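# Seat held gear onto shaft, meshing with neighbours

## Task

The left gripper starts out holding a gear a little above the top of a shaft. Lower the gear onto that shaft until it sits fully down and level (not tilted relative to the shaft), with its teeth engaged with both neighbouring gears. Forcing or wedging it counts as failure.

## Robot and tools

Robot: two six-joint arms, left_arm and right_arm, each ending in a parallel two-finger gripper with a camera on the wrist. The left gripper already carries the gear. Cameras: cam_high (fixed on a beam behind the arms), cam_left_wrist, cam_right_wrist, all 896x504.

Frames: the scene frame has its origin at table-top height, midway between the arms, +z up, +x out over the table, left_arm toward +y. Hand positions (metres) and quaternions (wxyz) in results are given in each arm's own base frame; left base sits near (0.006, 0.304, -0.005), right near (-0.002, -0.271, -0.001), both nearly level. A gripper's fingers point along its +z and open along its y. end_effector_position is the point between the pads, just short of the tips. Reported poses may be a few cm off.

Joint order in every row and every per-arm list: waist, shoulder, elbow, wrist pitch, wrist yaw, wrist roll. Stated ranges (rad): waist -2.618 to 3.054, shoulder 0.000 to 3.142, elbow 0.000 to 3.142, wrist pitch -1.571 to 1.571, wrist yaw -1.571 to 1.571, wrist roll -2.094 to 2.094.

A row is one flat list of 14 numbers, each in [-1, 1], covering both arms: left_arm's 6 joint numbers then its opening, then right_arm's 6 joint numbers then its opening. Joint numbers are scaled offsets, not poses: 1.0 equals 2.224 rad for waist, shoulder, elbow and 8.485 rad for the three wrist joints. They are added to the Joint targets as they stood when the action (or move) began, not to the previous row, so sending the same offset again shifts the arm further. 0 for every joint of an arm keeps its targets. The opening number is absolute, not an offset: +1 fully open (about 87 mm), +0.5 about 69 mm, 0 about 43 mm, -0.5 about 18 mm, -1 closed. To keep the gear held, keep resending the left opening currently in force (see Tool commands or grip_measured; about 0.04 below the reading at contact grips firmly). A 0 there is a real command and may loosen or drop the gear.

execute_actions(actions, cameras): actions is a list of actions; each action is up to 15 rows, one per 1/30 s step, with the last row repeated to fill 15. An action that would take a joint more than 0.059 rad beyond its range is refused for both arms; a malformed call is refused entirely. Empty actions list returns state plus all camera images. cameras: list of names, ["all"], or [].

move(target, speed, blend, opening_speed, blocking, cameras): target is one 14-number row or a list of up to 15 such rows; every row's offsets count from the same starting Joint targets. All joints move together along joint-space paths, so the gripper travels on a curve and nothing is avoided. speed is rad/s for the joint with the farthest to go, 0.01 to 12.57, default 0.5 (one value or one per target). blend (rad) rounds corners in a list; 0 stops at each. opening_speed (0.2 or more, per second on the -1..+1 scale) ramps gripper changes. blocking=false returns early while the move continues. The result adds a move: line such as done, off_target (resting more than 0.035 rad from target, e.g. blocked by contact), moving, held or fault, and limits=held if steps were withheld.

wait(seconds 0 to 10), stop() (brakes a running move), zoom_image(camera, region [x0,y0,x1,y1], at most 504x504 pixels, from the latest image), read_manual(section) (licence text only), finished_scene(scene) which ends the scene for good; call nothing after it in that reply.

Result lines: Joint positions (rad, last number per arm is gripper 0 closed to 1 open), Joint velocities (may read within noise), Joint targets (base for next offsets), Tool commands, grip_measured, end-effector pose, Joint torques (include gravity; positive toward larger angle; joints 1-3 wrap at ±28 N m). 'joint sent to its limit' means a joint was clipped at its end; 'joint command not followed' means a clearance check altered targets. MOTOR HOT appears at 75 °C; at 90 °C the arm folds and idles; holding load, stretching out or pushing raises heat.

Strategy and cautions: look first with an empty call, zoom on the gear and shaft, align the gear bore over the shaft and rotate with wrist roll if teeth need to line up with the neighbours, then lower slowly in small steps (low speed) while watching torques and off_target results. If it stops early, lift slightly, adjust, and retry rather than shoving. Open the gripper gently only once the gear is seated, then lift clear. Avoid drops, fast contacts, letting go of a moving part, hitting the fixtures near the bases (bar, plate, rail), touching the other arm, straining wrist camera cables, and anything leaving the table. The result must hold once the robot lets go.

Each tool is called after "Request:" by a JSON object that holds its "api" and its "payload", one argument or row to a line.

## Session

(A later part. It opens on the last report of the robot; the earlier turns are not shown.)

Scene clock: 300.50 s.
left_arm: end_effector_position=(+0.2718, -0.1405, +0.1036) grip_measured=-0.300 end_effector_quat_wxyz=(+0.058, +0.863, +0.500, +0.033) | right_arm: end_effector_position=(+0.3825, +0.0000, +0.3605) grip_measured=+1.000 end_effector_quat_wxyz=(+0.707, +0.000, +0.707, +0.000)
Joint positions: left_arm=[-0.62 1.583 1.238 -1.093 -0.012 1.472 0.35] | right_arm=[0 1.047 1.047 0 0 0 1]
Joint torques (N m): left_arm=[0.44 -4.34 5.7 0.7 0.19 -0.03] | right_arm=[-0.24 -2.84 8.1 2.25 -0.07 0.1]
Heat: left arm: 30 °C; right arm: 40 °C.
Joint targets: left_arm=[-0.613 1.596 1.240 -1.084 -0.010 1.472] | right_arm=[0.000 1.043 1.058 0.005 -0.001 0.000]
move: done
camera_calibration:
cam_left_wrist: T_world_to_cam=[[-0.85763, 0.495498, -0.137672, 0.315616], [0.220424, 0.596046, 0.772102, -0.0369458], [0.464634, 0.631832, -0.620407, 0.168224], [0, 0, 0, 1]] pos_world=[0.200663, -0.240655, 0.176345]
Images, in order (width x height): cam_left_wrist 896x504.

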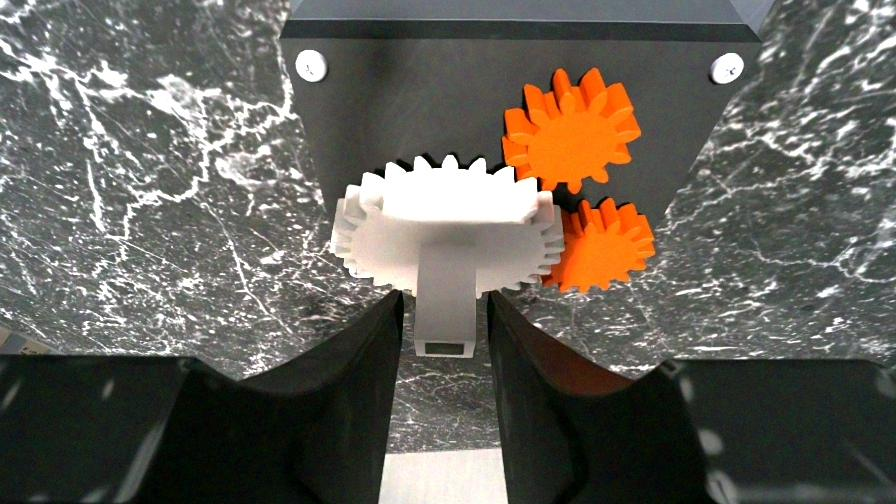

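Request:
{"api": "move", "payload": {
  "target": [
    [0,0,0,0,0,0,0,0,0,0,0,0,0,1],
    [0,-0.0175,0.063,-0.021,0,0,0,0,0,0,0,0,0,1],
    [-0.07,-0.02,0.085,-0.028,0,0,0,0,0,0,0,0,0,1]
  ],
  "opening_speed": 1.5,
  "speed": 0.8,
  "cameras": ["cam_left_wrist","cam_high"]
}}

Request:
{"api": "zoom_image", "payload": {
  "camera": "cam_left_wrist",
  "region": [340, 80, 620, 340]
}}

Request:
{"api": "zoom_image", "payload": {
  "camera": "cam_high",
  "region": [470, 230, 560, 310]
}}

Scene clock: 309.10 s.
left_arm: end_effector_position=(+0.2418, -0.1740, +0.1457) grip_measured=+0.000 end_effector_quat_wxyz=(+0.044, +0.899, +0.435, +0.021) | right_arm: end_effector_position=(+0.3825, +0.0000, +0.3605) grip_measured=+1.000 end_effector_quat_wxyz=(+0.707, +0.000, +0.707, +0.000)
Joint positions: left_arm=[-0.769 1.583 1.408 -1.3 -0.01 1.472 0.5] | right_arm=[0 1.047 1.047 0 0 0 1]
Joint torques (N m): left_arm=[-0.05 -7.75 7.08 0.36 0.19 -0.03] | right_arm=[-0.24 -2.84 8.09 2.25 -0.07 0.09]
Heat: left arm: 31 °C; right arm: 40 °C.
Joint targets: left_arm=[-0.769 1.551 1.429 -1.321 -0.010 1.472] | right_arm=[0.000 1.043 1.058 0.005 -0.001 0.000]
move: done
camera_calibration:
cam_left_wrist: T_world_to_cam=[[-0.777388, 0.620749, -0.101677, 0.30935], [0.327856, 0.537809, 0.776706, -0.0796246], [0.536822, 0.570466, -0.621603, 0.201502], [0, 0, 0, 1]] pos_world=[0.15842, -0.264156, 0.218553]
Images, in order (width x height): cam_high 896x504, cam_left_wrist 896x504.

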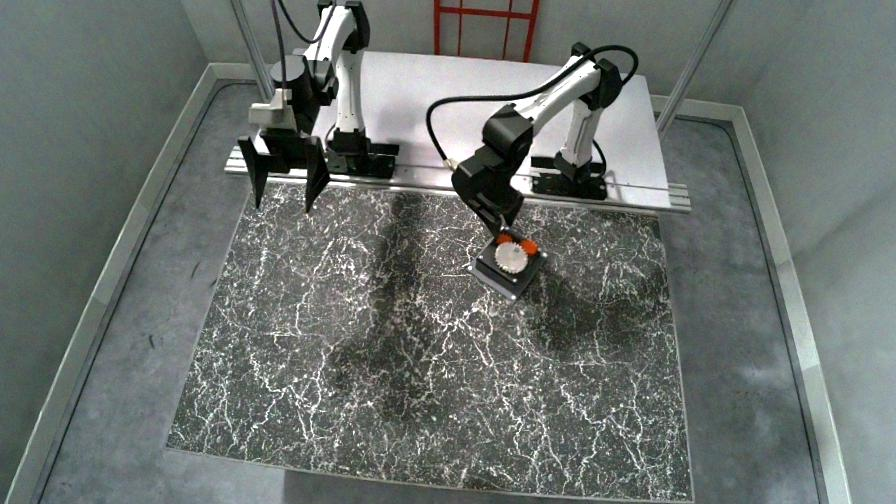

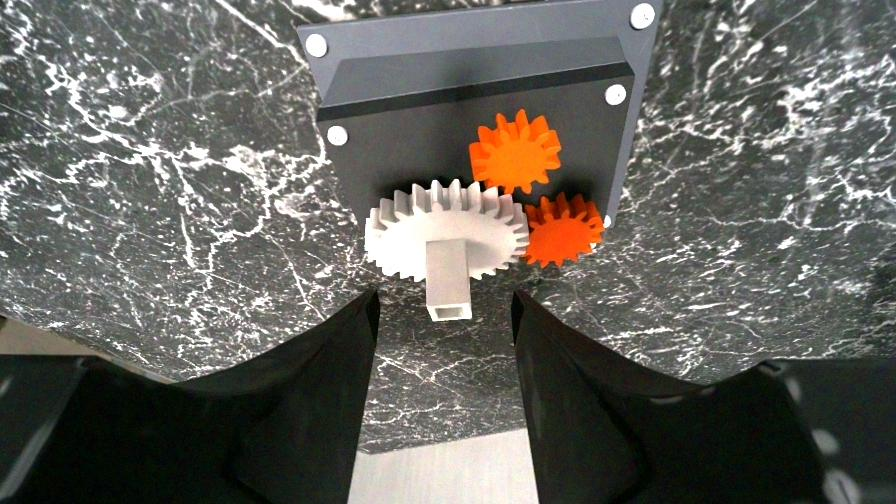

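Scaled by 1.800 from the camera's 896x504 image, which has a finer 1280x720 frame.

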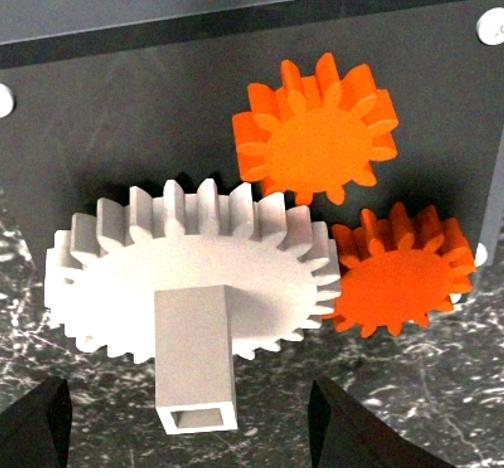

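Scaled by 5.600 from the camera's 896x504 image, which has a finer 1280x720 frame.

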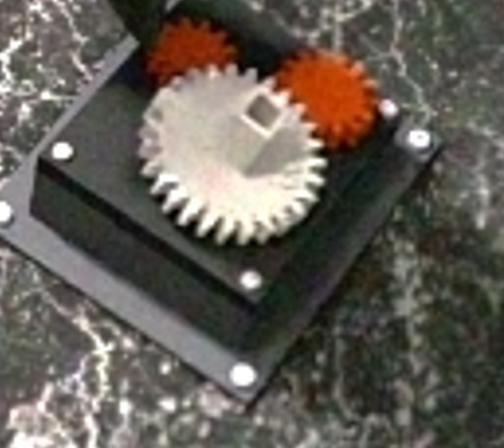

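Request:
{"api": "zoom_image", "payload": {
  "camera": "cam_left_wrist",
  "region": [450, 100, 610, 270]
}}

Request:
{"api": "zoom_image", "payload": {
  "camera": "cam_left_wrist",
  "region": [350, 160, 500, 290]
}}

Request:
{"api": "zoom_image", "payload": {
  "camera": "cam_high",
  "region": [490, 230, 545, 280]
}}

Scaled by 2.965 from the camera's 896x504 image, which has a finer 1280x720 frame.

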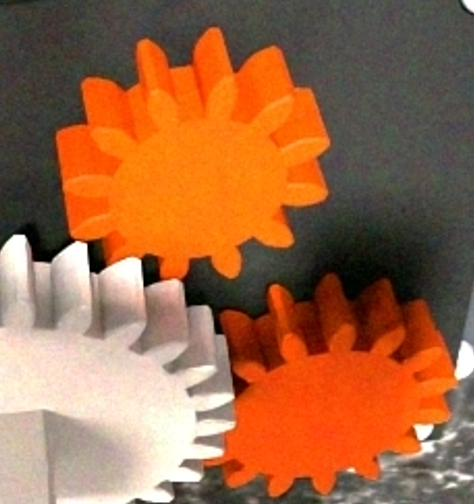

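Scaled by 3.360 from the camera's 896x504 image, which has a finer 1280x720 frame.

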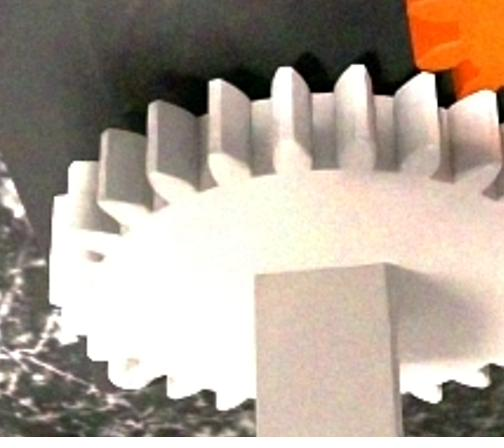

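Scaled by 9.164 from the camera's 896x504 image, which has a finer 1280x720 frame.

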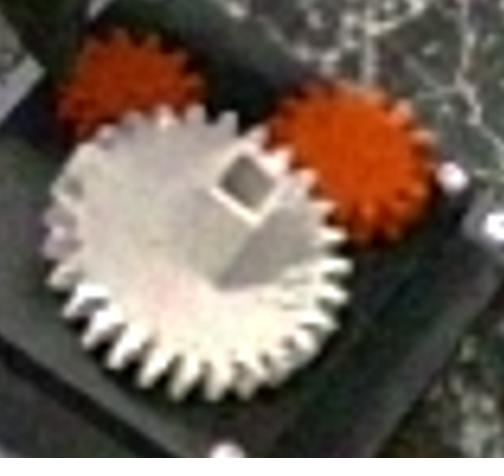

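Request:
{"api": "move", "payload": {
  "target": [
    [0.0706,-0.004,-0.015,0.004,0,0,-0.62,0,0,0,0,0,0,1],
    [0.0706,-0.0094,-0.0589,0.0178,0,0,-0.62,0,0,0,0,0,0,1]
  ],
  "speed": [0.8,0.4],
  "opening_speed": 2,
  "cameras": ["cam_left_wrist"]
}}

Request:
{"api": "zoom_image", "payload": {
  "camera": "cam_left_wrist",
  "region": [340, 80, 620, 340]
}}

Scene clock: 351.67 s.
left_arm: end_effector_position=(+0.2693, -0.1385, +0.1254) grip_measured=-0.620 end_effector_quat_wxyz=(+0.058, +0.863, +0.501, +0.032) | right_arm: end_effector_position=(+0.3825, +0.0000, +0.3605) grip_measured=+1.000 end_effector_quat_wxyz=(+0.707, +0.000, +0.707, +0.000)
Joint positions: left_arm=[-0.618 1.566 1.307 -1.18 -0.01 1.472 0.19] | right_arm=[0 1.047 1.047 0 0 0 1]
Joint torques (N m): left_arm=[0.4 -8.09 4.74 0.7 0.17 -0.06] | right_arm=[-0.25 -2.84 8.1 2.25 -0.06 0.09]
Heat: left arm: 35 °C; right arm: 41 °C.
Joint targets: left_arm=[-0.612 1.530 1.298 -1.171 -0.010 1.472] | right_arm=[0.000 1.043 1.058 0.005 -0.001 0.000]
move: off_target (left_arm); left_arm: the shoulder is farthest, 0.036 rad from its target
camera_calibration:
cam_left_wrist: T_world_to_cam=[[-0.858453, 0.494224, -0.137119, 0.315413], [0.22054, 0.59706, 0.771285, -0.0541544], [0.463056, 0.631872, -0.621544, 0.182168], [0, 0, 0, 1]] pos_world=[0.198356, -0.238658, 0.198243]
Images, in order (width x height): cam_left_wrist 896x504.

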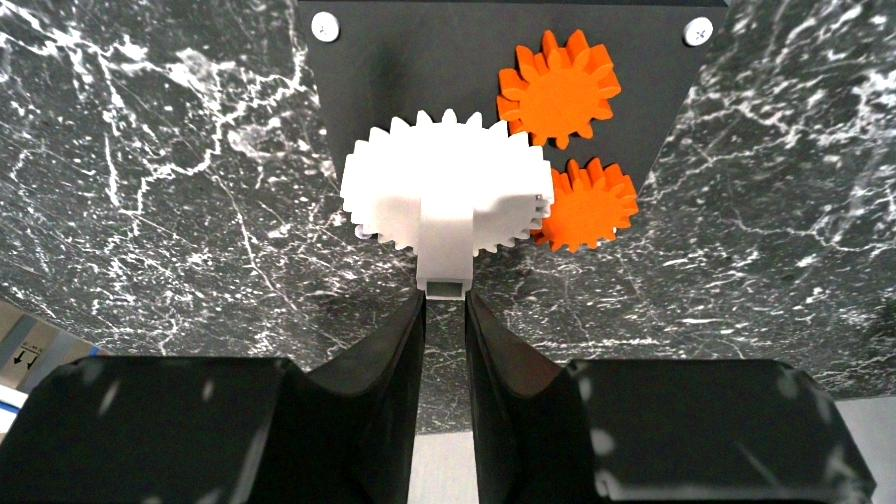

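Scaled by 1.800 from the camera's 896x504 image, which has a finer 1280x720 frame.

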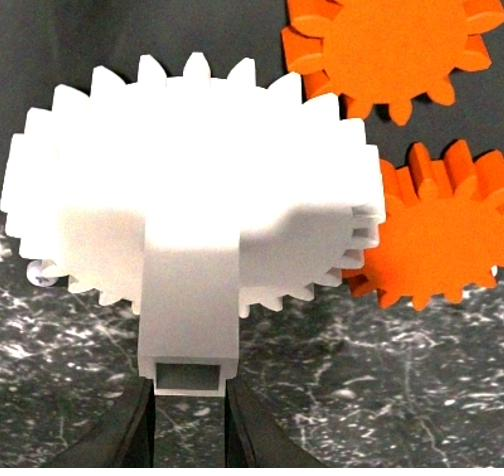

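Request:
{"api": "move", "payload": {
  "target": [0,0.001,-0.007,0.0022,0,0,-0.62,0,0,0,0,0,0,1]
}}

Request:
{"api": "move", "payload": {
  "target": [0,0.001,-0.005,0.0016,0,0,-0.62,0,0,0,0,0,0,1]
}}

Request:
{"api": "move", "payload": {
  "target": [0,0.001,-0.005,0.0016,0,0,-0.62,0,0,0,0,0,0,1],
  "cameras": ["cam_left_wrist"]
}}

Scene clock: 356.70 s.
left_arm: end_effector_position=(+0.2695, -0.1386, +0.1225) grip_measured=-0.620 end_effector_quat_wxyz=(+0.059, +0.863, +0.501, +0.032) | right_arm: end_effector_position=(+0.3825, +0.0000, +0.3605) grip_measured=+1.000 end_effector_quat_wxyz=(+0.707, +0.000, +0.707, +0.000)
Joint positions: left_arm=[-0.618 1.565 1.294 -1.166 -0.01 1.472 0.19] | right_arm=[0 1.047 1.047 0 0 0 1]
Joint torques (N m): left_arm=[0.38 -7.77 4.72 0.74 0.19 -0.04] | right_arm=[-0.24 -2.84 8.1 2.25 -0.07 0.09]
Heat: left arm: 36 °C; right arm: 41 °C.
Joint targets: left_arm=[-0.612 1.532 1.283 -1.152 -0.010 1.472] | right_arm=[0.000 1.043 1.058 0.005 -0.001 0.000]
move: done

Scene clock: 357.40 s.
left_arm: end_effector_position=(+0.2696, -0.1387, +0.1222) grip_measured=-0.620 end_effector_quat_wxyz=(+0.062, +0.863, +0.501, +0.034) | right_arm: end_effector_position=(+0.3825, +0.0000, +0.3605) grip_measured=+1.000 end_effector_quat_wxyz=(+0.707, +0.000, +0.707, +0.000)
Joint positions: left_arm=[-0.618 1.559 1.287 -1.157 -0.01 1.472 0.19] | right_arm=[0 1.047 1.047 0 0 0 1]
Joint torques (N m): left_arm=[0.42 -7.05 4.31 0.83 0.19 -0.06] | right_arm=[-0.24 -2.84 8.1 2.25 -0.07 0.09]
Heat: left arm: 36 °C; right arm: 41 °C.
Joint targets: left_arm=[-0.612 1.535 1.271 -1.138 -0.010 1.472] | right_arm=[0.000 1.043 1.058 0.005 -0.001 0.000]
move: done

Scene clock: 358.10 s.
left_arm: end_effector_position=(+0.2697, -0.1388, +0.1221) grip_measured=-0.620 end_effector_quat_wxyz=(+0.065, +0.862, +0.501, +0.035) | right_arm: end_effector_position=(+0.3825, +0.0000, +0.3605) grip_measured=+1.000 end_effector_quat_wxyz=(+0.707, +0.000, +0.707, +0.000)
Joint positions: left_arm=[-0.618 1.553 1.28 -1.149 -0.01 1.472 0.19] | right_arm=[0 1.047 1.047 0 0 0 1]
Joint torques (N m): left_arm=[0.4 -6.43 3.95 0.88 0.19 -0.03] | right_arm=[-0.24 -2.85 8.09 2.25 -0.07 0.09]
Heat: left arm: 35 °C; right arm: 41 °C.
Joint targets: left_arm=[-0.612 1.537 1.261 -1.125 -0.010 1.472] | right_arm=[0.000 1.043 1.058 0.005 -0.001 0.000]
move: done
camera_calibration:
cam_left_wrist: T_world_to_cam=[[-0.856603, 0.492924, -0.152506, 0.316632], [0.210802, 0.604104, 0.768518, -0.0475586], [0.470951, 0.626166, -0.621387, 0.177188], [0, 0, 0, 1]] pos_world=[0.197807, -0.238294, 0.19494]
Images, in order (width x height): cam_left_wrist 896x504.

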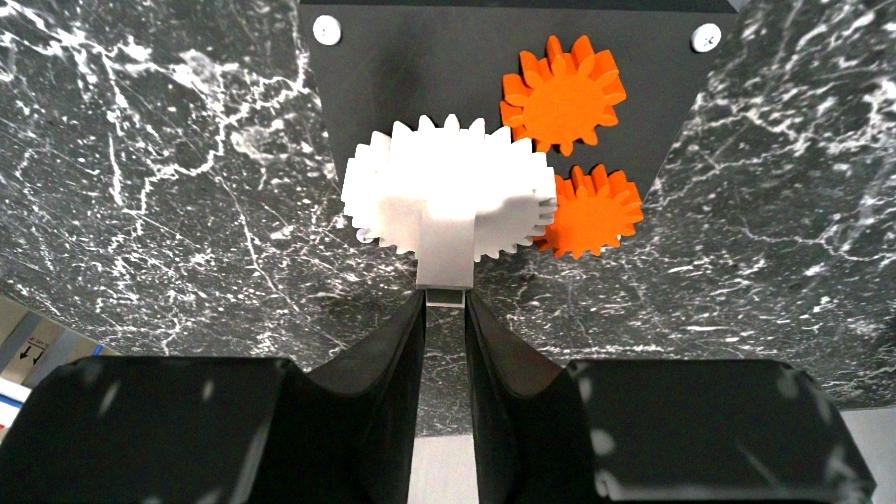

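Request:
{"api": "move", "payload": {
  "target": [0,0.002,-0.006,0.002,0,0,-0.62,0,0,0,0,0,0,1]
}}

Request:
{"api": "move", "payload": {
  "target": [0,0.004,-0.006,0.002,0,0,-0.62,0,0,0,0,0,0,1]
}}

Request:
{"api": "move", "payload": {
  "target": [0,0.004,-0.006,0.002,0,0,-0.62,0,0,0,0,0,0,1]
}}

Scene clock: 363.63 s.
left_arm: end_effector_position=(+0.2697, -0.1388, +0.1218) grip_measured=-0.620 end_effector_quat_wxyz=(+0.068, +0.862, +0.501, +0.037) | right_arm: end_effector_position=(+0.3825, +0.0000, +0.3605) grip_measured=+1.000 end_effector_quat_wxyz=(+0.707, +0.000, +0.707, +0.000)
Joint positions: left_arm=[-0.618 1.547 1.272 -1.14 -0.01 1.472 0.19] | right_arm=[0 1.047 1.047 0 0 0 1]
Joint torques (N m): left_arm=[0.5 -5.61 3.66 0.98 0.17 -0.04] | right_arm=[-0.24 -2.84 8.09 2.25 -0.07 0.09]
Heat: left arm: 35 °C; right arm: 41 °C.
Joint targets: left_arm=[-0.612 1.541 1.247 -1.108 -0.010 1.472] | right_arm=[0.000 1.043 1.058 0.005 -0.001 0.000]
move: done

Scene clock: 364.53 s.
left_arm: end_effector_position=(+0.2728, -0.1366, +0.1209) grip_measured=-0.620 end_effector_quat_wxyz=(+0.067, +0.862, +0.501, +0.047) | right_arm: end_effector_position=(+0.3825, +0.0000, +0.3605) grip_measured=+1.000 end_effector_quat_wxyz=(+0.707, +0.000, +0.707, +0.000)
Joint positions: left_arm=[-0.618 1.547 1.264 -1.127 -0.03 1.472 0.19] | right_arm=[0 1.047 1.047 0 0 0 1]
Joint torques (N m): left_arm=[0.44 -4.98 3.15 1.02 0.41 -0.04] | right_arm=[-0.24 -2.84 8.1 2.25 -0.07 0.09]
Heat: left arm: 35 °C; right arm: 41 °C.
Joint targets: left_arm=[-0.612 1.550 1.234 -1.091 -0.010 1.472] | right_arm=[0.000 1.043 1.058 0.005 -0.001 0.000]
move: off_target (left_arm); left_arm: the wrist pitch is farthest, 0.036 rad from its target

Scene clock: 365.23 s.
left_arm: end_effector_position=(+0.2746, -0.1356, +0.1204) grip_measured=-0.620 end_effector_quat_wxyz=(+0.068, +0.861, +0.501, +0.053) | right_arm: end_effector_position=(+0.3825, +0.0000, +0.3605) grip_measured=+1.000 end_effector_quat_wxyz=(+0.707, +0.000, +0.707, +0.000)
Joint positions: left_arm=[-0.618 1.545 1.256 -1.115 -0.041 1.472 0.19] | right_arm=[0 1.047 1.047 0 0 0 1]
Joint torques (N m): left_arm=[0.39 -3.89 2.76 1.08 0.51 -0.04] | right_arm=[-0.23 -2.84 8.1 2.25 -0.07 0.09]
Heat: left arm: 35 °C; right arm: 41 °C.
Joint targets: left_arm=[-0.612 1.559 1.220 -1.074 -0.010 1.472] | right_arm=[0.000 1.043 1.058 0.005 -0.001 0.000]
move: off_target (left_arm); left_arm: the wrist pitch is farthest, 0.041 rad from its target

Request:
{"api": "move", "payload": {
  "target": [
    [0,-0.009,0.027,-0.007,0,0,-0.62,0,0,0,0,0,0,1],
    [0,-0.009,0.03,-0.008,0,0,-0.25,0,0,0,0,0,0,1],
    [0,0.0184,0.0022,0,0,0,-0.25,0,0,0,0,0,0,1]
  ],
  "opening_speed": 2,
  "cameras": ["cam_left_wrist","cam_high"]
}}

Request:
{"api": "zoom_image", "payload": {
  "camera": "cam_left_wrist",
  "region": [320, 60, 660, 380]
}}

Request:
{"api": "zoom_image", "payload": {
  "camera": "cam_high",
  "region": [490, 230, 545, 280]
}}

Scene clock: 428.00 s.
left_arm: end_effector_position=(+0.2737, -0.1398, +0.1014) grip_measured=-0.250 end_effector_quat_wxyz=(+0.056, +0.863, +0.501, +0.036) | right_arm: end_effector_position=(+0.3825, +0.0000, +0.3605) grip_measured=+1.000 end_effector_quat_wxyz=(+0.707, +0.000, +0.707, +0.000)
Joint positions: left_arm=[-0.618 1.589 1.233 -1.083 -0.019 1.472 0.375] | right_arm=[0 1.047 1.047 0 0 0 1]
Joint torques (N m): left_arm=[0.28 -4.49 4.96 0.69 0.29 -0.06] | right_arm=[-0.24 -2.84 8.1 2.25 -0.07 0.1]
Heat: left arm: 32 °C; right arm: 42 °C.
Joint targets: left_arm=[-0.612 1.600 1.225 -1.074 -0.010 1.472] | right_arm=[0.000 1.043 1.058 0.005 -0.001 0.000]
move: done
camera_calibration:
cam_left_wrist: T_world_to_cam=[[-0.858332, 0.494223, -0.137877, 0.316468], [0.21623, 0.592105, 0.776309, -0.035838], [0.465308, 0.636517, -0.615089, 0.165502], [0, 0, 0, 1]] pos_world=[0.202374, -0.240531, 0.173253]
Images, in order (width x height): cam_high 896x504, cam_left_wrist 896x504.

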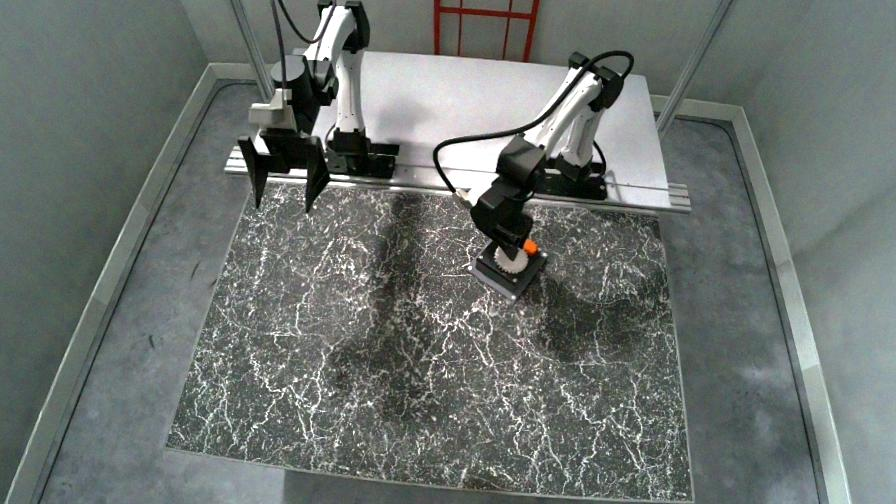

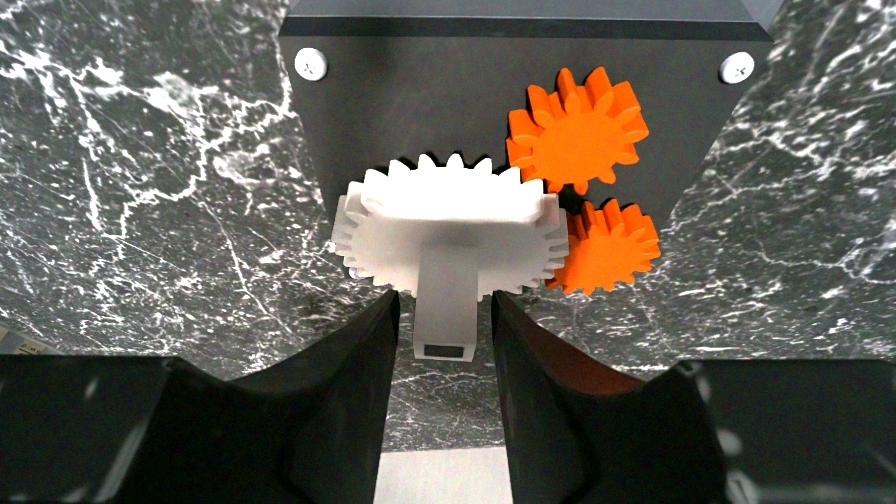

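Scaled by 1.482 from the camera's 896x504 image, which has a finer 1280x720 frame.

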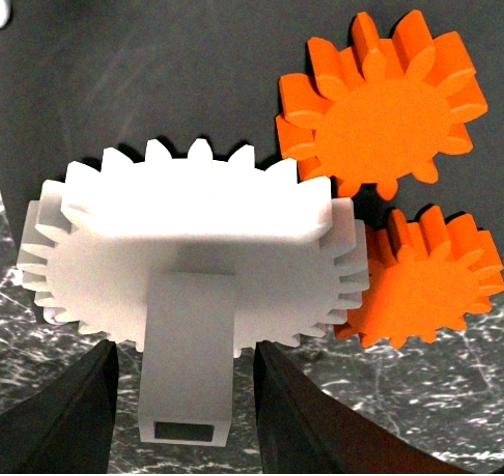

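Scaled by 9.164 from the camera's 896x504 image, which has a finer 1280x720 frame.

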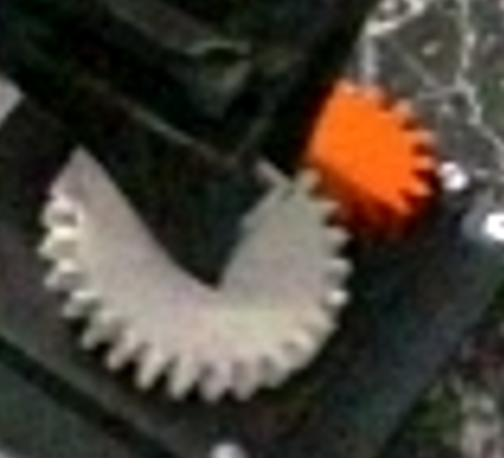

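Request:
{"api": "move", "payload": {
  "target": [
    [0,-0.0046,-0.0046,0,0,0.0077,-0.25,0,0,0,0,0,0,1],
    [0,-0.0046,-0.0046,0,0,0.0077,-1,0,0,0,0,0,0,1]
  ],
  "opening_speed": 1,
  "cameras": ["cam_left_wrist"]
}}

Request:
{"api": "move", "payload": {
  "target": [0,0.0012,-0.005,0.0014,0,0,-1,0,0,0,0,0,0,1]
}}

Request:
{"api": "move", "payload": {
  "target": [0,0.0012,-0.005,0.0014,0,0,-1,0,0,0,0,0,0,1],
  "cameras": ["cam_left_wrist"]
}}

Request:
{"api": "zoom_image", "payload": {
  "camera": "cam_left_wrist",
  "region": [320, 60, 660, 380]
}}

Scene clock: 478.47 s.
left_arm: end_effector_position=(+0.2740, -0.1399, +0.0996) grip_measured=-0.504 end_effector_quat_wxyz=(+0.053, +0.875, +0.480, +0.036) | right_arm: end_effector_position=(+0.3825, +0.0000, +0.3605) grip_measured=+1.000 end_effector_quat_wxyz=(+0.707, +0.000, +0.707, +0.000)
Joint positions: left_arm=[-0.618 1.589 1.226 -1.081 -0.019 1.52 0.248] | right_arm=[0 1.047 1.047 0 0 0 1]
Joint torques (N m): left_arm=[0.46 -5.3 4.66 0.66 0.28 0.16] | right_arm=[-0.23 -2.82 8.1 2.25 -0.07 0.1]
Heat: left arm: 32 °C; right arm: 42 °C.
Joint targets: left_arm=[-0.612 1.590 1.215 -1.074 -0.010 1.537] | right_arm=[0.000 1.043 1.058 0.005 -0.001 0.000]
move: done
camera_calibration:
cam_left_wrist: T_world_to_cam=[[-0.83402, 0.53576, -0.131799, 0.315178], [0.245399, 0.574167, 0.781097, -0.0454547], [0.494155, 0.619107, -0.610342, 0.153386], [0, 0, 0, 1]] pos_world=[0.198223, -0.237724, 0.170663]
Images, in order (width x height): cam_left_wrist 896x504.

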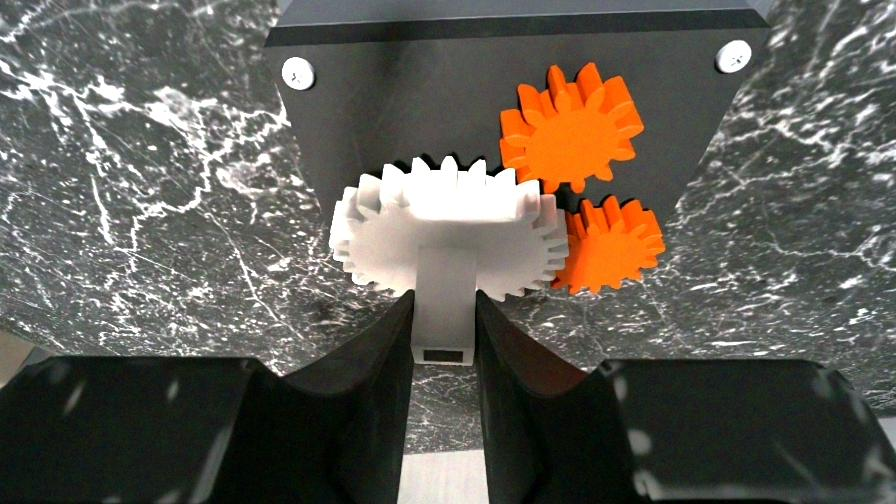

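Scene clock: 479.17 s.
left_arm: end_effector_position=(+0.2736, -0.1396, +0.0990) grip_measured=-0.504 end_effector_quat_wxyz=(+0.052, +0.875, +0.480, +0.036) | right_arm: end_effector_position=(+0.3825, +0.0000, +0.3605) grip_measured=+1.000 end_effector_quat_wxyz=(+0.707, +0.000, +0.707, +0.000)
Joint positions: left_arm=[-0.618 1.589 1.223 -1.081 -0.019 1.52 0.248] | right_arm=[0 1.047 1.047 0 0 0 1]
Joint torques (N m): left_arm=[0.38 -5.03 3.99 0.78 0.29 0.17] | right_arm=[-0.24 -2.84 8.1 2.25 -0.07 0.09]
Heat: left arm: 32 °C; right arm: 42 °C.
Joint targets: left_arm=[-0.612 1.593 1.204 -1.062 -0.010 1.537] | right_arm=[0.000 1.043 1.058 0.005 -0.001 0.000]
move: done

Scene clock: 479.87 s.
left_arm: end_effector_position=(+0.2737, -0.1396, +0.0985) grip_measured=-0.504 end_effector_quat_wxyz=(+0.052, +0.875, +0.480, +0.036) | right_arm: end_effector_position=(+0.3825, +0.0000, +0.3605) grip_measured=+1.000 end_effector_quat_wxyz=(+0.707, +0.000, +0.707, +0.000)
Joint positions: left_arm=[-0.618 1.589 1.222 -1.078 -0.019 1.52 0.248] | right_arm=[0 1.047 1.047 0 0 0 1]
Joint torques (N m): left_arm=[0.43 -4.88 3.33 0.88 0.29 0.12] | right_arm=[-0.24 -2.84 8.1 2.25 -0.07 0.09]
Heat: left arm: 32 °C; right arm: 42 °C.
Joint targets: left_arm=[-0.612 1.595 1.193 -1.050 -0.010 1.537] | right_arm=[0.000 1.043 1.058 0.005 -0.001 0.000]
move: done
camera_calibration:
cam_left_wrist: T_world_to_cam=[[-0.834138, 0.535854, -0.130671, 0.314526], [0.24593, 0.573399, 0.781493, -0.0449935], [0.493693, 0.619737, -0.610076, 0.152935], [0, 0, 0, 1]] pos_world=[0.19792, -0.23752, 0.169564]
Images, in order (width x height): cam_left_wrist 896x504.

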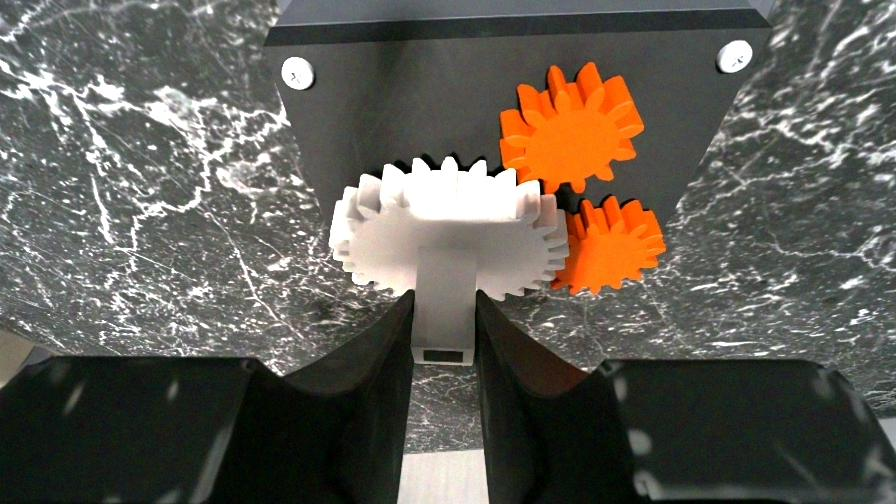

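Scaled by 1.482 from the camera's 896x504 image, which has a finer 1280x720 frame.

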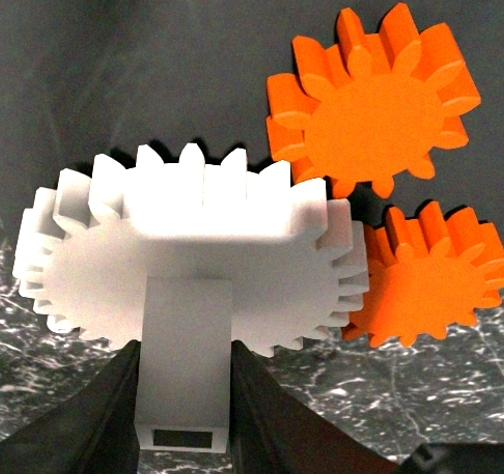

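Request:
{"api": "move", "payload": {
  "target": [
    [0,-0.001,-0.004,0.001,0,0.005,-1,0,0,0,0,0,0,1],
    [0,0.0005,-0.005,0.0014,0,-0.001,-1,0,0,0,0,0,0,1],
    [0,0.001,-0.005,0.0014,0,-0.005,-1,0,0,0,0,0,0,1]
  ],
  "speed": 0.3,
  "cameras": ["cam_left_wrist"]
}}

Request:
{"api": "zoom_image", "payload": {
  "camera": "cam_left_wrist",
  "region": [320, 60, 660, 380]
}}

Scene clock: 490.23 s.
left_arm: end_effector_position=(+0.2736, -0.1394, +0.0983) grip_measured=-0.504 end_effector_quat_wxyz=(+0.054, +0.873, +0.483, +0.037) | right_arm: end_effector_position=(+0.3825, +0.0000, +0.3605) grip_measured=+1.000 end_effector_quat_wxyz=(+0.707, +0.000, +0.707, +0.000)
Joint positions: left_arm=[-0.618 1.585 1.217 -1.073 -0.02 1.514 0.248] | right_arm=[0 1.047 1.047 0 0 0 1]
Joint torques (N m): left_arm=[0.4 -4.42 2.82 0.96 0.29 -0.25] | right_arm=[-0.24 -2.84 8.1 2.25 -0.07 0.09]
Heat: left arm: 31 °C; right arm: 42 °C.
Joint targets: left_arm=[-0.612 1.597 1.182 -1.038 -0.010 1.495] | right_arm=[0.000 1.043 1.058 0.005 -0.001 0.000]
move: done
camera_calibration:
cam_left_wrist: T_world_to_cam=[[-0.83697, 0.530352, -0.134936, 0.314788], [0.239654, 0.576885, 0.780877, -0.0426743], [0.491983, 0.621233, -0.609936, 0.153398], [0, 0, 0, 1]] pos_world=[0.198227, -0.237626, 0.169363]
Images, in order (width x height): cam_left_wrist 896x504.

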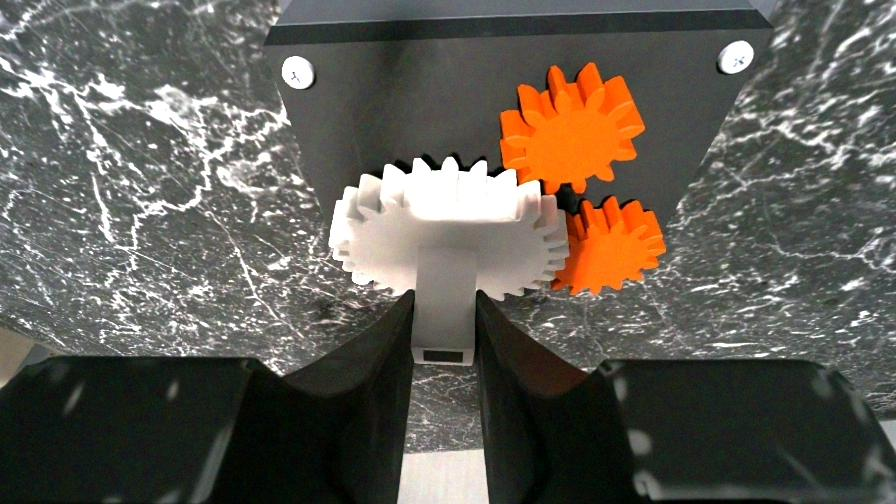

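Scaled by 1.482 from the camera's 896x504 image, which has a finer 1280x720 frame.

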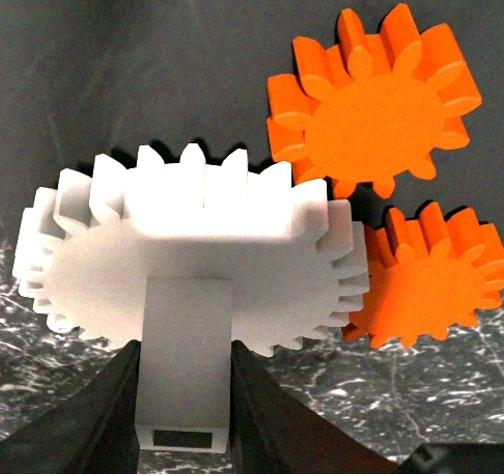

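Request:
{"api": "move", "payload": {
  "target": [
    [0.004,0,0,0,0.0018,0.001,-1,0,0,0,0,0,0,1],
    [0.0085,0.0006,-0.003,0.001,0.0036,0.002,-1,0,0,0,0,0,0,1]
  ],
  "speed": 0.2
}}

Request:
{"api": "move", "payload": {
  "target": [
    [0,0,0,0.003,0,0.002,-1,0,0,0,0,0,0,1],
    [0,0,-0.004,-0.001,0,0.001,-1,0,0,0,0,0,0,1]
  ],
  "speed": 0.2,
  "cameras": ["cam_left_wrist"]
}}

Request:
{"api": "zoom_image", "payload": {
  "camera": "cam_left_wrist",
  "region": [320, 60, 660, 380]
}}

Scene clock: 511.10 s.
left_arm: end_effector_position=(+0.2735, -0.1391, +0.0979) grip_measured=-0.504 end_effector_quat_wxyz=(+0.057, +0.872, +0.485, +0.034) | right_arm: end_effector_position=(+0.3825, +0.0000, +0.3605) grip_measured=+1.000 end_effector_quat_wxyz=(+0.707, +0.000, +0.707, +0.000)
Joint positions: left_arm=[-0.613 1.582 1.213 -1.069 -0.011 1.514 0.248] | right_arm=[0 1.047 1.047 0 0 0 1]
Joint torques (N m): left_arm=[1.66 -4.04 2.55 0.99 0.57 -0.08] | right_arm=[-0.24 -2.84 8.1 2.25 -0.06 0.1]
Heat: left arm: 31 °C; right arm: 43 °C.
Joint targets: left_arm=[-0.593 1.599 1.175 -1.030 0.021 1.512] | right_arm=[0.000 1.043 1.058 0.005 -0.001 0.000]
move: off_target (left_arm); left_arm: the wrist pitch is farthest, 0.040 rad from its target

Scene clock: 512.23 s.
left_arm: end_effector_position=(+0.2734, -0.1390, +0.0977) grip_measured=-0.504 end_effector_quat_wxyz=(+0.059, +0.872, +0.485, +0.034) | right_arm: end_effector_position=(+0.3825, +0.0000, +0.3605) grip_measured=+1.000 end_effector_quat_wxyz=(+0.707, +0.000, +0.707, +0.000)
Joint positions: left_arm=[-0.613 1.579 1.209 -1.065 -0.011 1.515 0.248] | right_arm=[0 1.047 1.047 0 0 0 1]
Joint torques (N m): left_arm=[1.63 -3.73 2.22 0.89 0.56 0.05] | right_arm=[-0.24 -2.84 8.1 2.25 -0.06 0.09]
Heat: left arm: 31 °C; right arm: 43 °C.
Joint targets: left_arm=[-0.593 1.599 1.166 -1.038 0.021 1.520] | right_arm=[0.000 1.043 1.058 0.005 -0.001 0.000]
move: off_target (left_arm); left_arm: the elbow is farthest, 0.042 rad from its target
camera_calibration:
cam_left_wrist: T_world_to_cam=[[-0.83919, 0.525369, -0.140528, 0.314687], [0.237379, 0.586342, 0.774503, -0.0398004], [0.489297, 0.616596, -0.616764, 0.153709], [0, 0, 0, 1]] pos_world=[0.198321, -0.236767, 0.16985]
Images, in order (width x height): cam_left_wrist 896x504.

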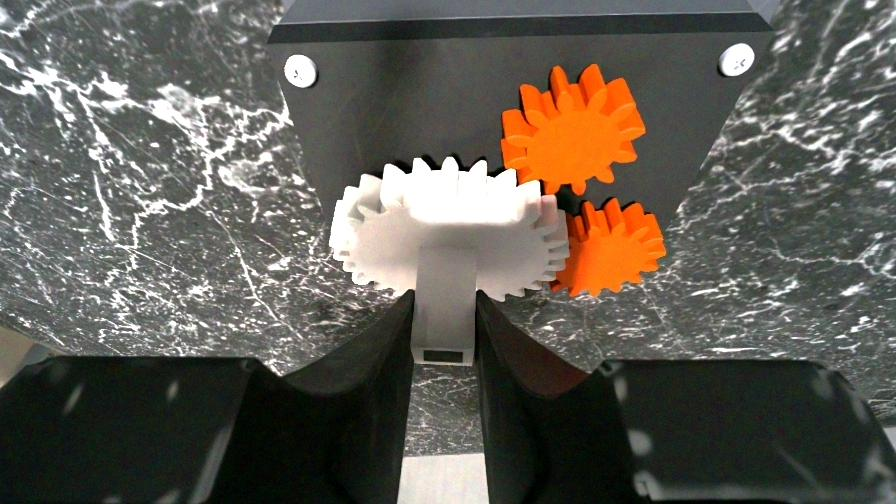

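Scaled by 1.482 from the camera's 896x504 image, which has a finer 1280x720 frame.

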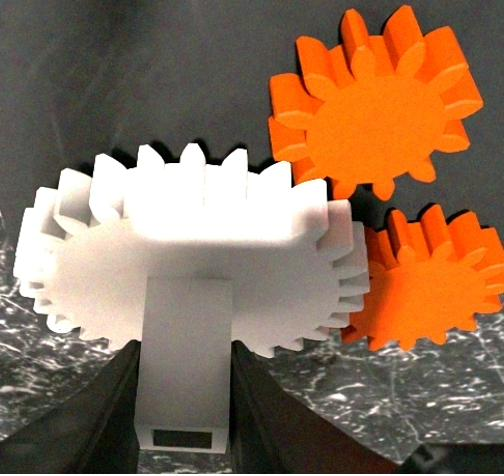

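Request:
{"api": "move", "payload": {
  "target": [
    [-0.0085,-0.004,0.019,-0.004,-0.0036,0,-1,0,0,0,0,0,0,1],
    [-0.0085,-0.004,0.019,-0.004,-0.0036,0,-0.1,0,0,0,0,0,0,1],
    [-0.0085,-0.0195,0.082,-0.025,-0.0036,0,-0.1,0,0,0,0,0,0,1],
    [-0.08,-0.022,0.104,-0.032,-0.0036,0,-0.1,0,0,0,0,0,0,1]
  ],
  "opening_speed": 1.5,
  "speed": [0.3,0.3,0.5,0.8],
  "cameras": ["cam_left_wrist","cam_high"]
}}

Request:
{"api": "zoom_image", "payload": {
  "camera": "cam_left_wrist",
  "region": [350, 100, 620, 320]
}}

Request:
{"api": "zoom_image", "payload": {
  "camera": "cam_high",
  "region": [490, 230, 545, 280]
}}

Scene clock: 523.73 s.
left_arm: end_effector_position=(+0.2394, -0.1727, +0.1385) grip_measured=-0.100 end_effector_quat_wxyz=(+0.036, +0.909, +0.415, +0.019) | right_arm: end_effector_position=(+0.3825, +0.0000, +0.3605) grip_measured=+1.000 end_effector_quat_wxyz=(+0.707, +0.000, +0.707, +0.000)
Joint positions: left_arm=[-0.772 1.579 1.377 -1.288 -0.009 1.515 0.45] | right_arm=[0 1.047 1.047 0 0 0 1]
Joint torques (N m): left_arm=[-0.14 -7.56 7.08 0.31 0.17 0.03] | right_arm=[-0.24 -2.84 8.1 2.25 -0.07 0.09]
Heat: left arm: 31 °C; right arm: 43 °C.
Joint targets: left_arm=[-0.771 1.550 1.398 -1.310 -0.010 1.520] | right_arm=[0.000 1.043 1.058 0.005 -0.001 0.000]
move: done
camera_calibration:
cam_left_wrist: T_world_to_cam=[[-0.749847, 0.656061, -0.0855239, 0.303248], [0.359068, 0.512113, 0.780263, -0.0863955], [0.555698, 0.554369, -0.619577, 0.189994], [0, 0, 0, 1]] pos_world=[0.152832, -0.260032, 0.211062]
Images, in order (width x height): cam_high 896x504, cam_left_wrist 896x504.

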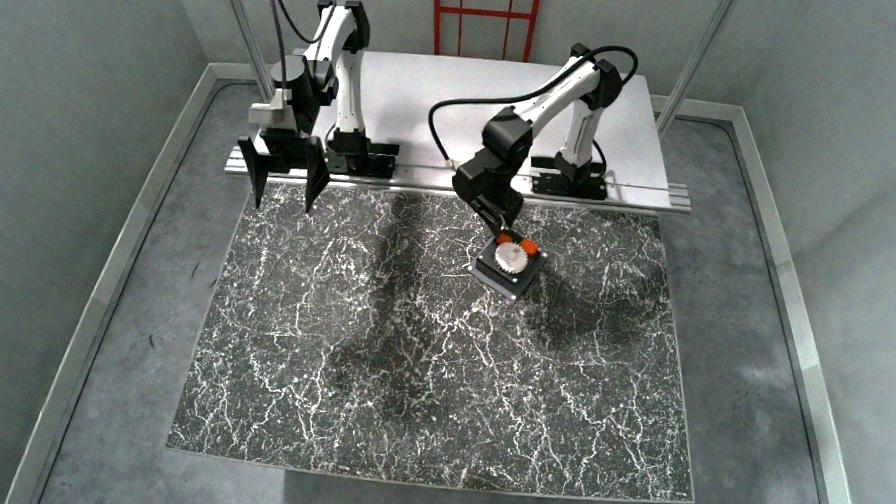

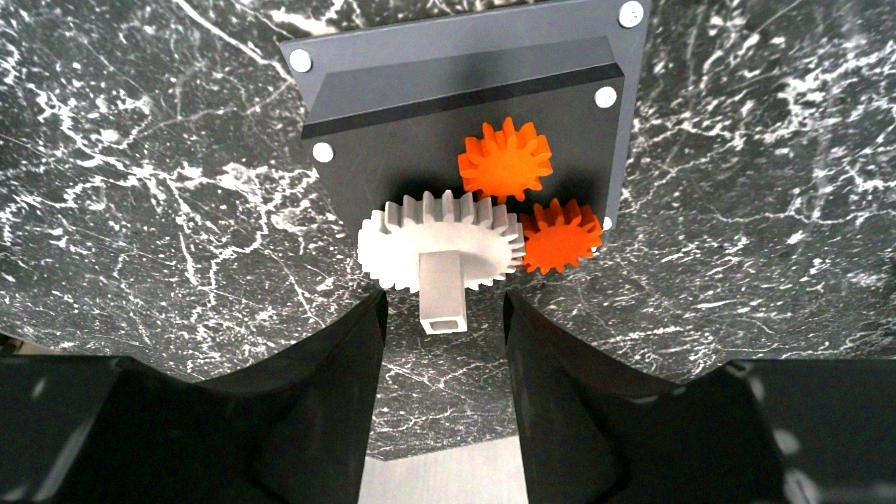

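Scaled by 1.867 from the camera's 896x504 image, which has a finer 1280x720 frame.

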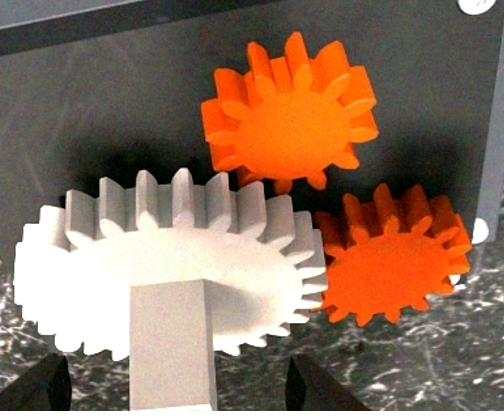

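Scaled by 9.164 from the camera's 896x504 image, which has a finer 1280x720 frame.

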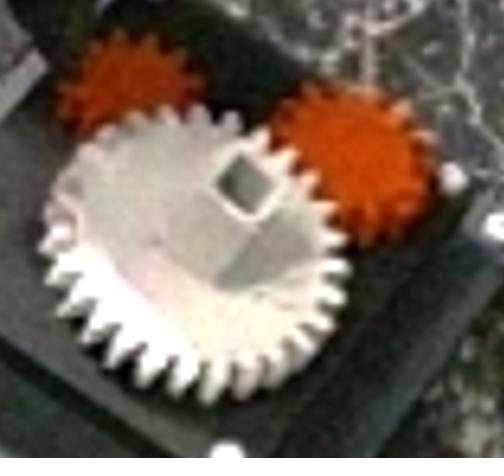

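Request:
{"api": "move", "payload": {
  "target": [
    [0.0715,0.002,-0.012,0.004,0,0,-0.1,0,0,0,0,0,0,1],
    [0.0715,0.0202,-0.0868,0.029,0,0,-0.1,0,0,0,0,0,0,1],
    [0.0715,0.0202,-0.0868,0.029,0,0,-1,0,0,0,0,0,0,1]
  ],
  "opening_speed": 1,
  "speed": [0.8,0.4,0.4],
  "cameras": ["cam_left_wrist"]
}}

Scene clock: 599.37 s.
left_arm: end_effector_position=(+0.2724, -0.1407, +0.0987) grip_measured=-0.509 end_effector_quat_wxyz=(+0.058, +0.873, +0.482, +0.033) | right_arm: end_effector_position=(+0.3825, +0.0000, +0.3605) grip_measured=+1.000 end_effector_quat_wxyz=(+0.707, +0.000, +0.707, +0.000)
Joint positions: left_arm=[-0.618 1.579 1.214 -1.071 -0.009 1.515 0.246] | right_arm=[0 1.047 1.047 0 0 0 1]
Joint torques (N m): left_arm=[0.42 -4.15 4.81 0.71 0.18 0.06] | right_arm=[-0.24 -2.82 8.1 2.25 -0.06 0.09]
Heat: left arm: 36 °C; right arm: 43 °C.
Joint targets: left_arm=[-0.612 1.595 1.204 -1.064 -0.010 1.520] | right_arm=[0.000 1.043 1.058 0.005 -0.001 0.000]
move: done
camera_calibration:
cam_left_wrist: T_world_to_cam=[[-0.836338, 0.530318, -0.138933, 0.314726], [0.242346, 0.584966, 0.774004, -0.0408574], [0.49174, 0.613659, -0.61775, 0.154754], [0, 0, 0, 1]] pos_world=[0.19702, -0.237971, 0.170949]
Images, in order (width x height): cam_left_wrist 896x504.

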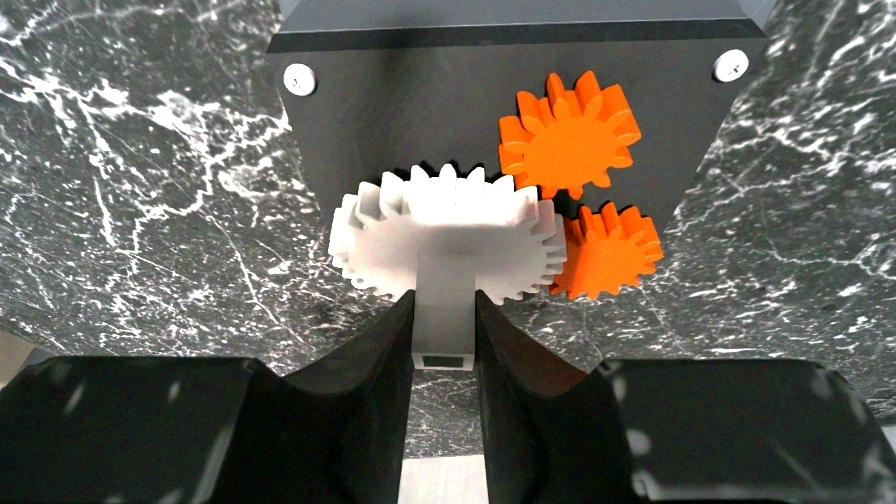

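Request:
{"api": "move", "payload": {
  "target": [-0.0099,-0.0256,0,-0.002,0,0.0024,-1,0,0,0,0,0,0,1],
  "speed": 0.2,
  "cameras": ["cam_left_wrist"]
}}

Request:
{"api": "zoom_image", "payload": {
  "camera": "cam_left_wrist",
  "region": [320, 60, 660, 380]
}}

Scene clock: 612.20 s.
left_arm: end_effector_position=(+0.2720, -0.1423, +0.1003) grip_measured=-0.509 end_effector_quat_wxyz=(+0.060, +0.876, +0.477, +0.035) | right_arm: end_effector_position=(+0.3825, +0.0000, +0.3605) grip_measured=+1.000 end_effector_quat_wxyz=(+0.707, +0.000, +0.707, +0.000)
Joint positions: left_arm=[-0.624 1.574 1.214 -1.071 -0.011 1.522 0.246] | right_arm=[0 1.047 1.047 0 0 0 1]
Joint torques (N m): left_arm=[-0.94 -8.17 4.82 0.54 0.2 0.15] | right_arm=[-0.24 -2.84 8.1 2.25 -0.06 0.09]
Heat: left arm: 35 °C; right arm: 43 °C.
Joint targets: left_arm=[-0.634 1.538 1.204 -1.081 -0.010 1.541] | right_arm=[0.000 1.043 1.058 0.005 -0.001 0.000]
move: off_target (left_arm); left_arm: the shoulder is farthest, 0.036 rad from its target
camera_calibration:
cam_left_wrist: T_world_to_cam=[[-0.828767, 0.540767, -0.143935, 0.315246], [0.245705, 0.582742, 0.774623, -0.0423323], [0.502767, 0.606616, -0.615826, 0.152778], [0, 0, 0, 1]] pos_world=[0.194855, -0.238483, 0.172251]
Images, in order (width x height): cam_left_wrist 896x504.

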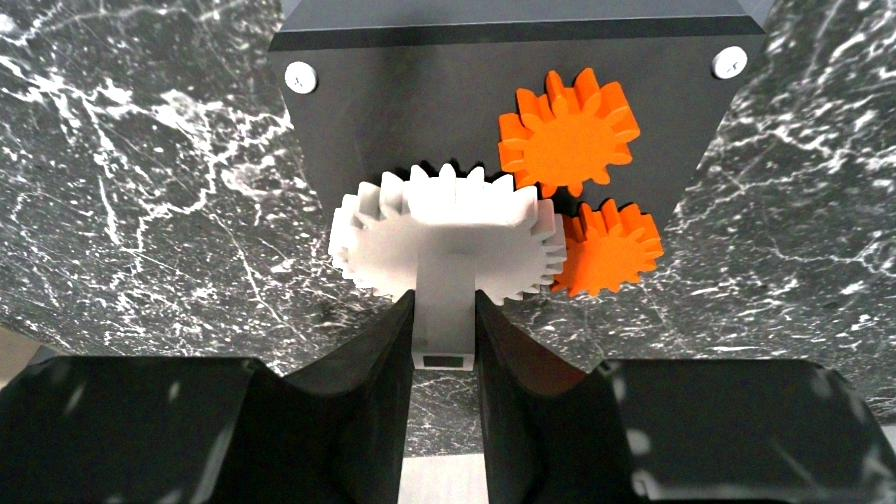

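Scaled by 1.482 from the camera's 896x504 image, which has a finer 1280x720 frame.

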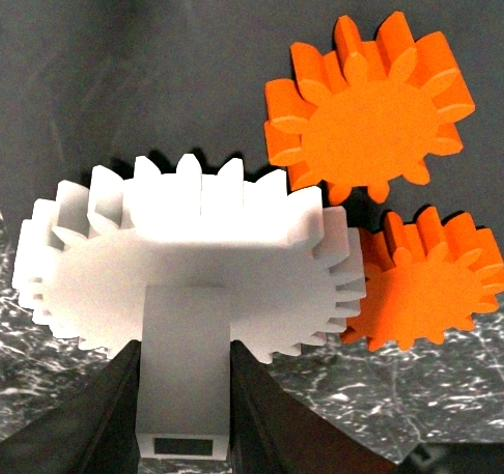

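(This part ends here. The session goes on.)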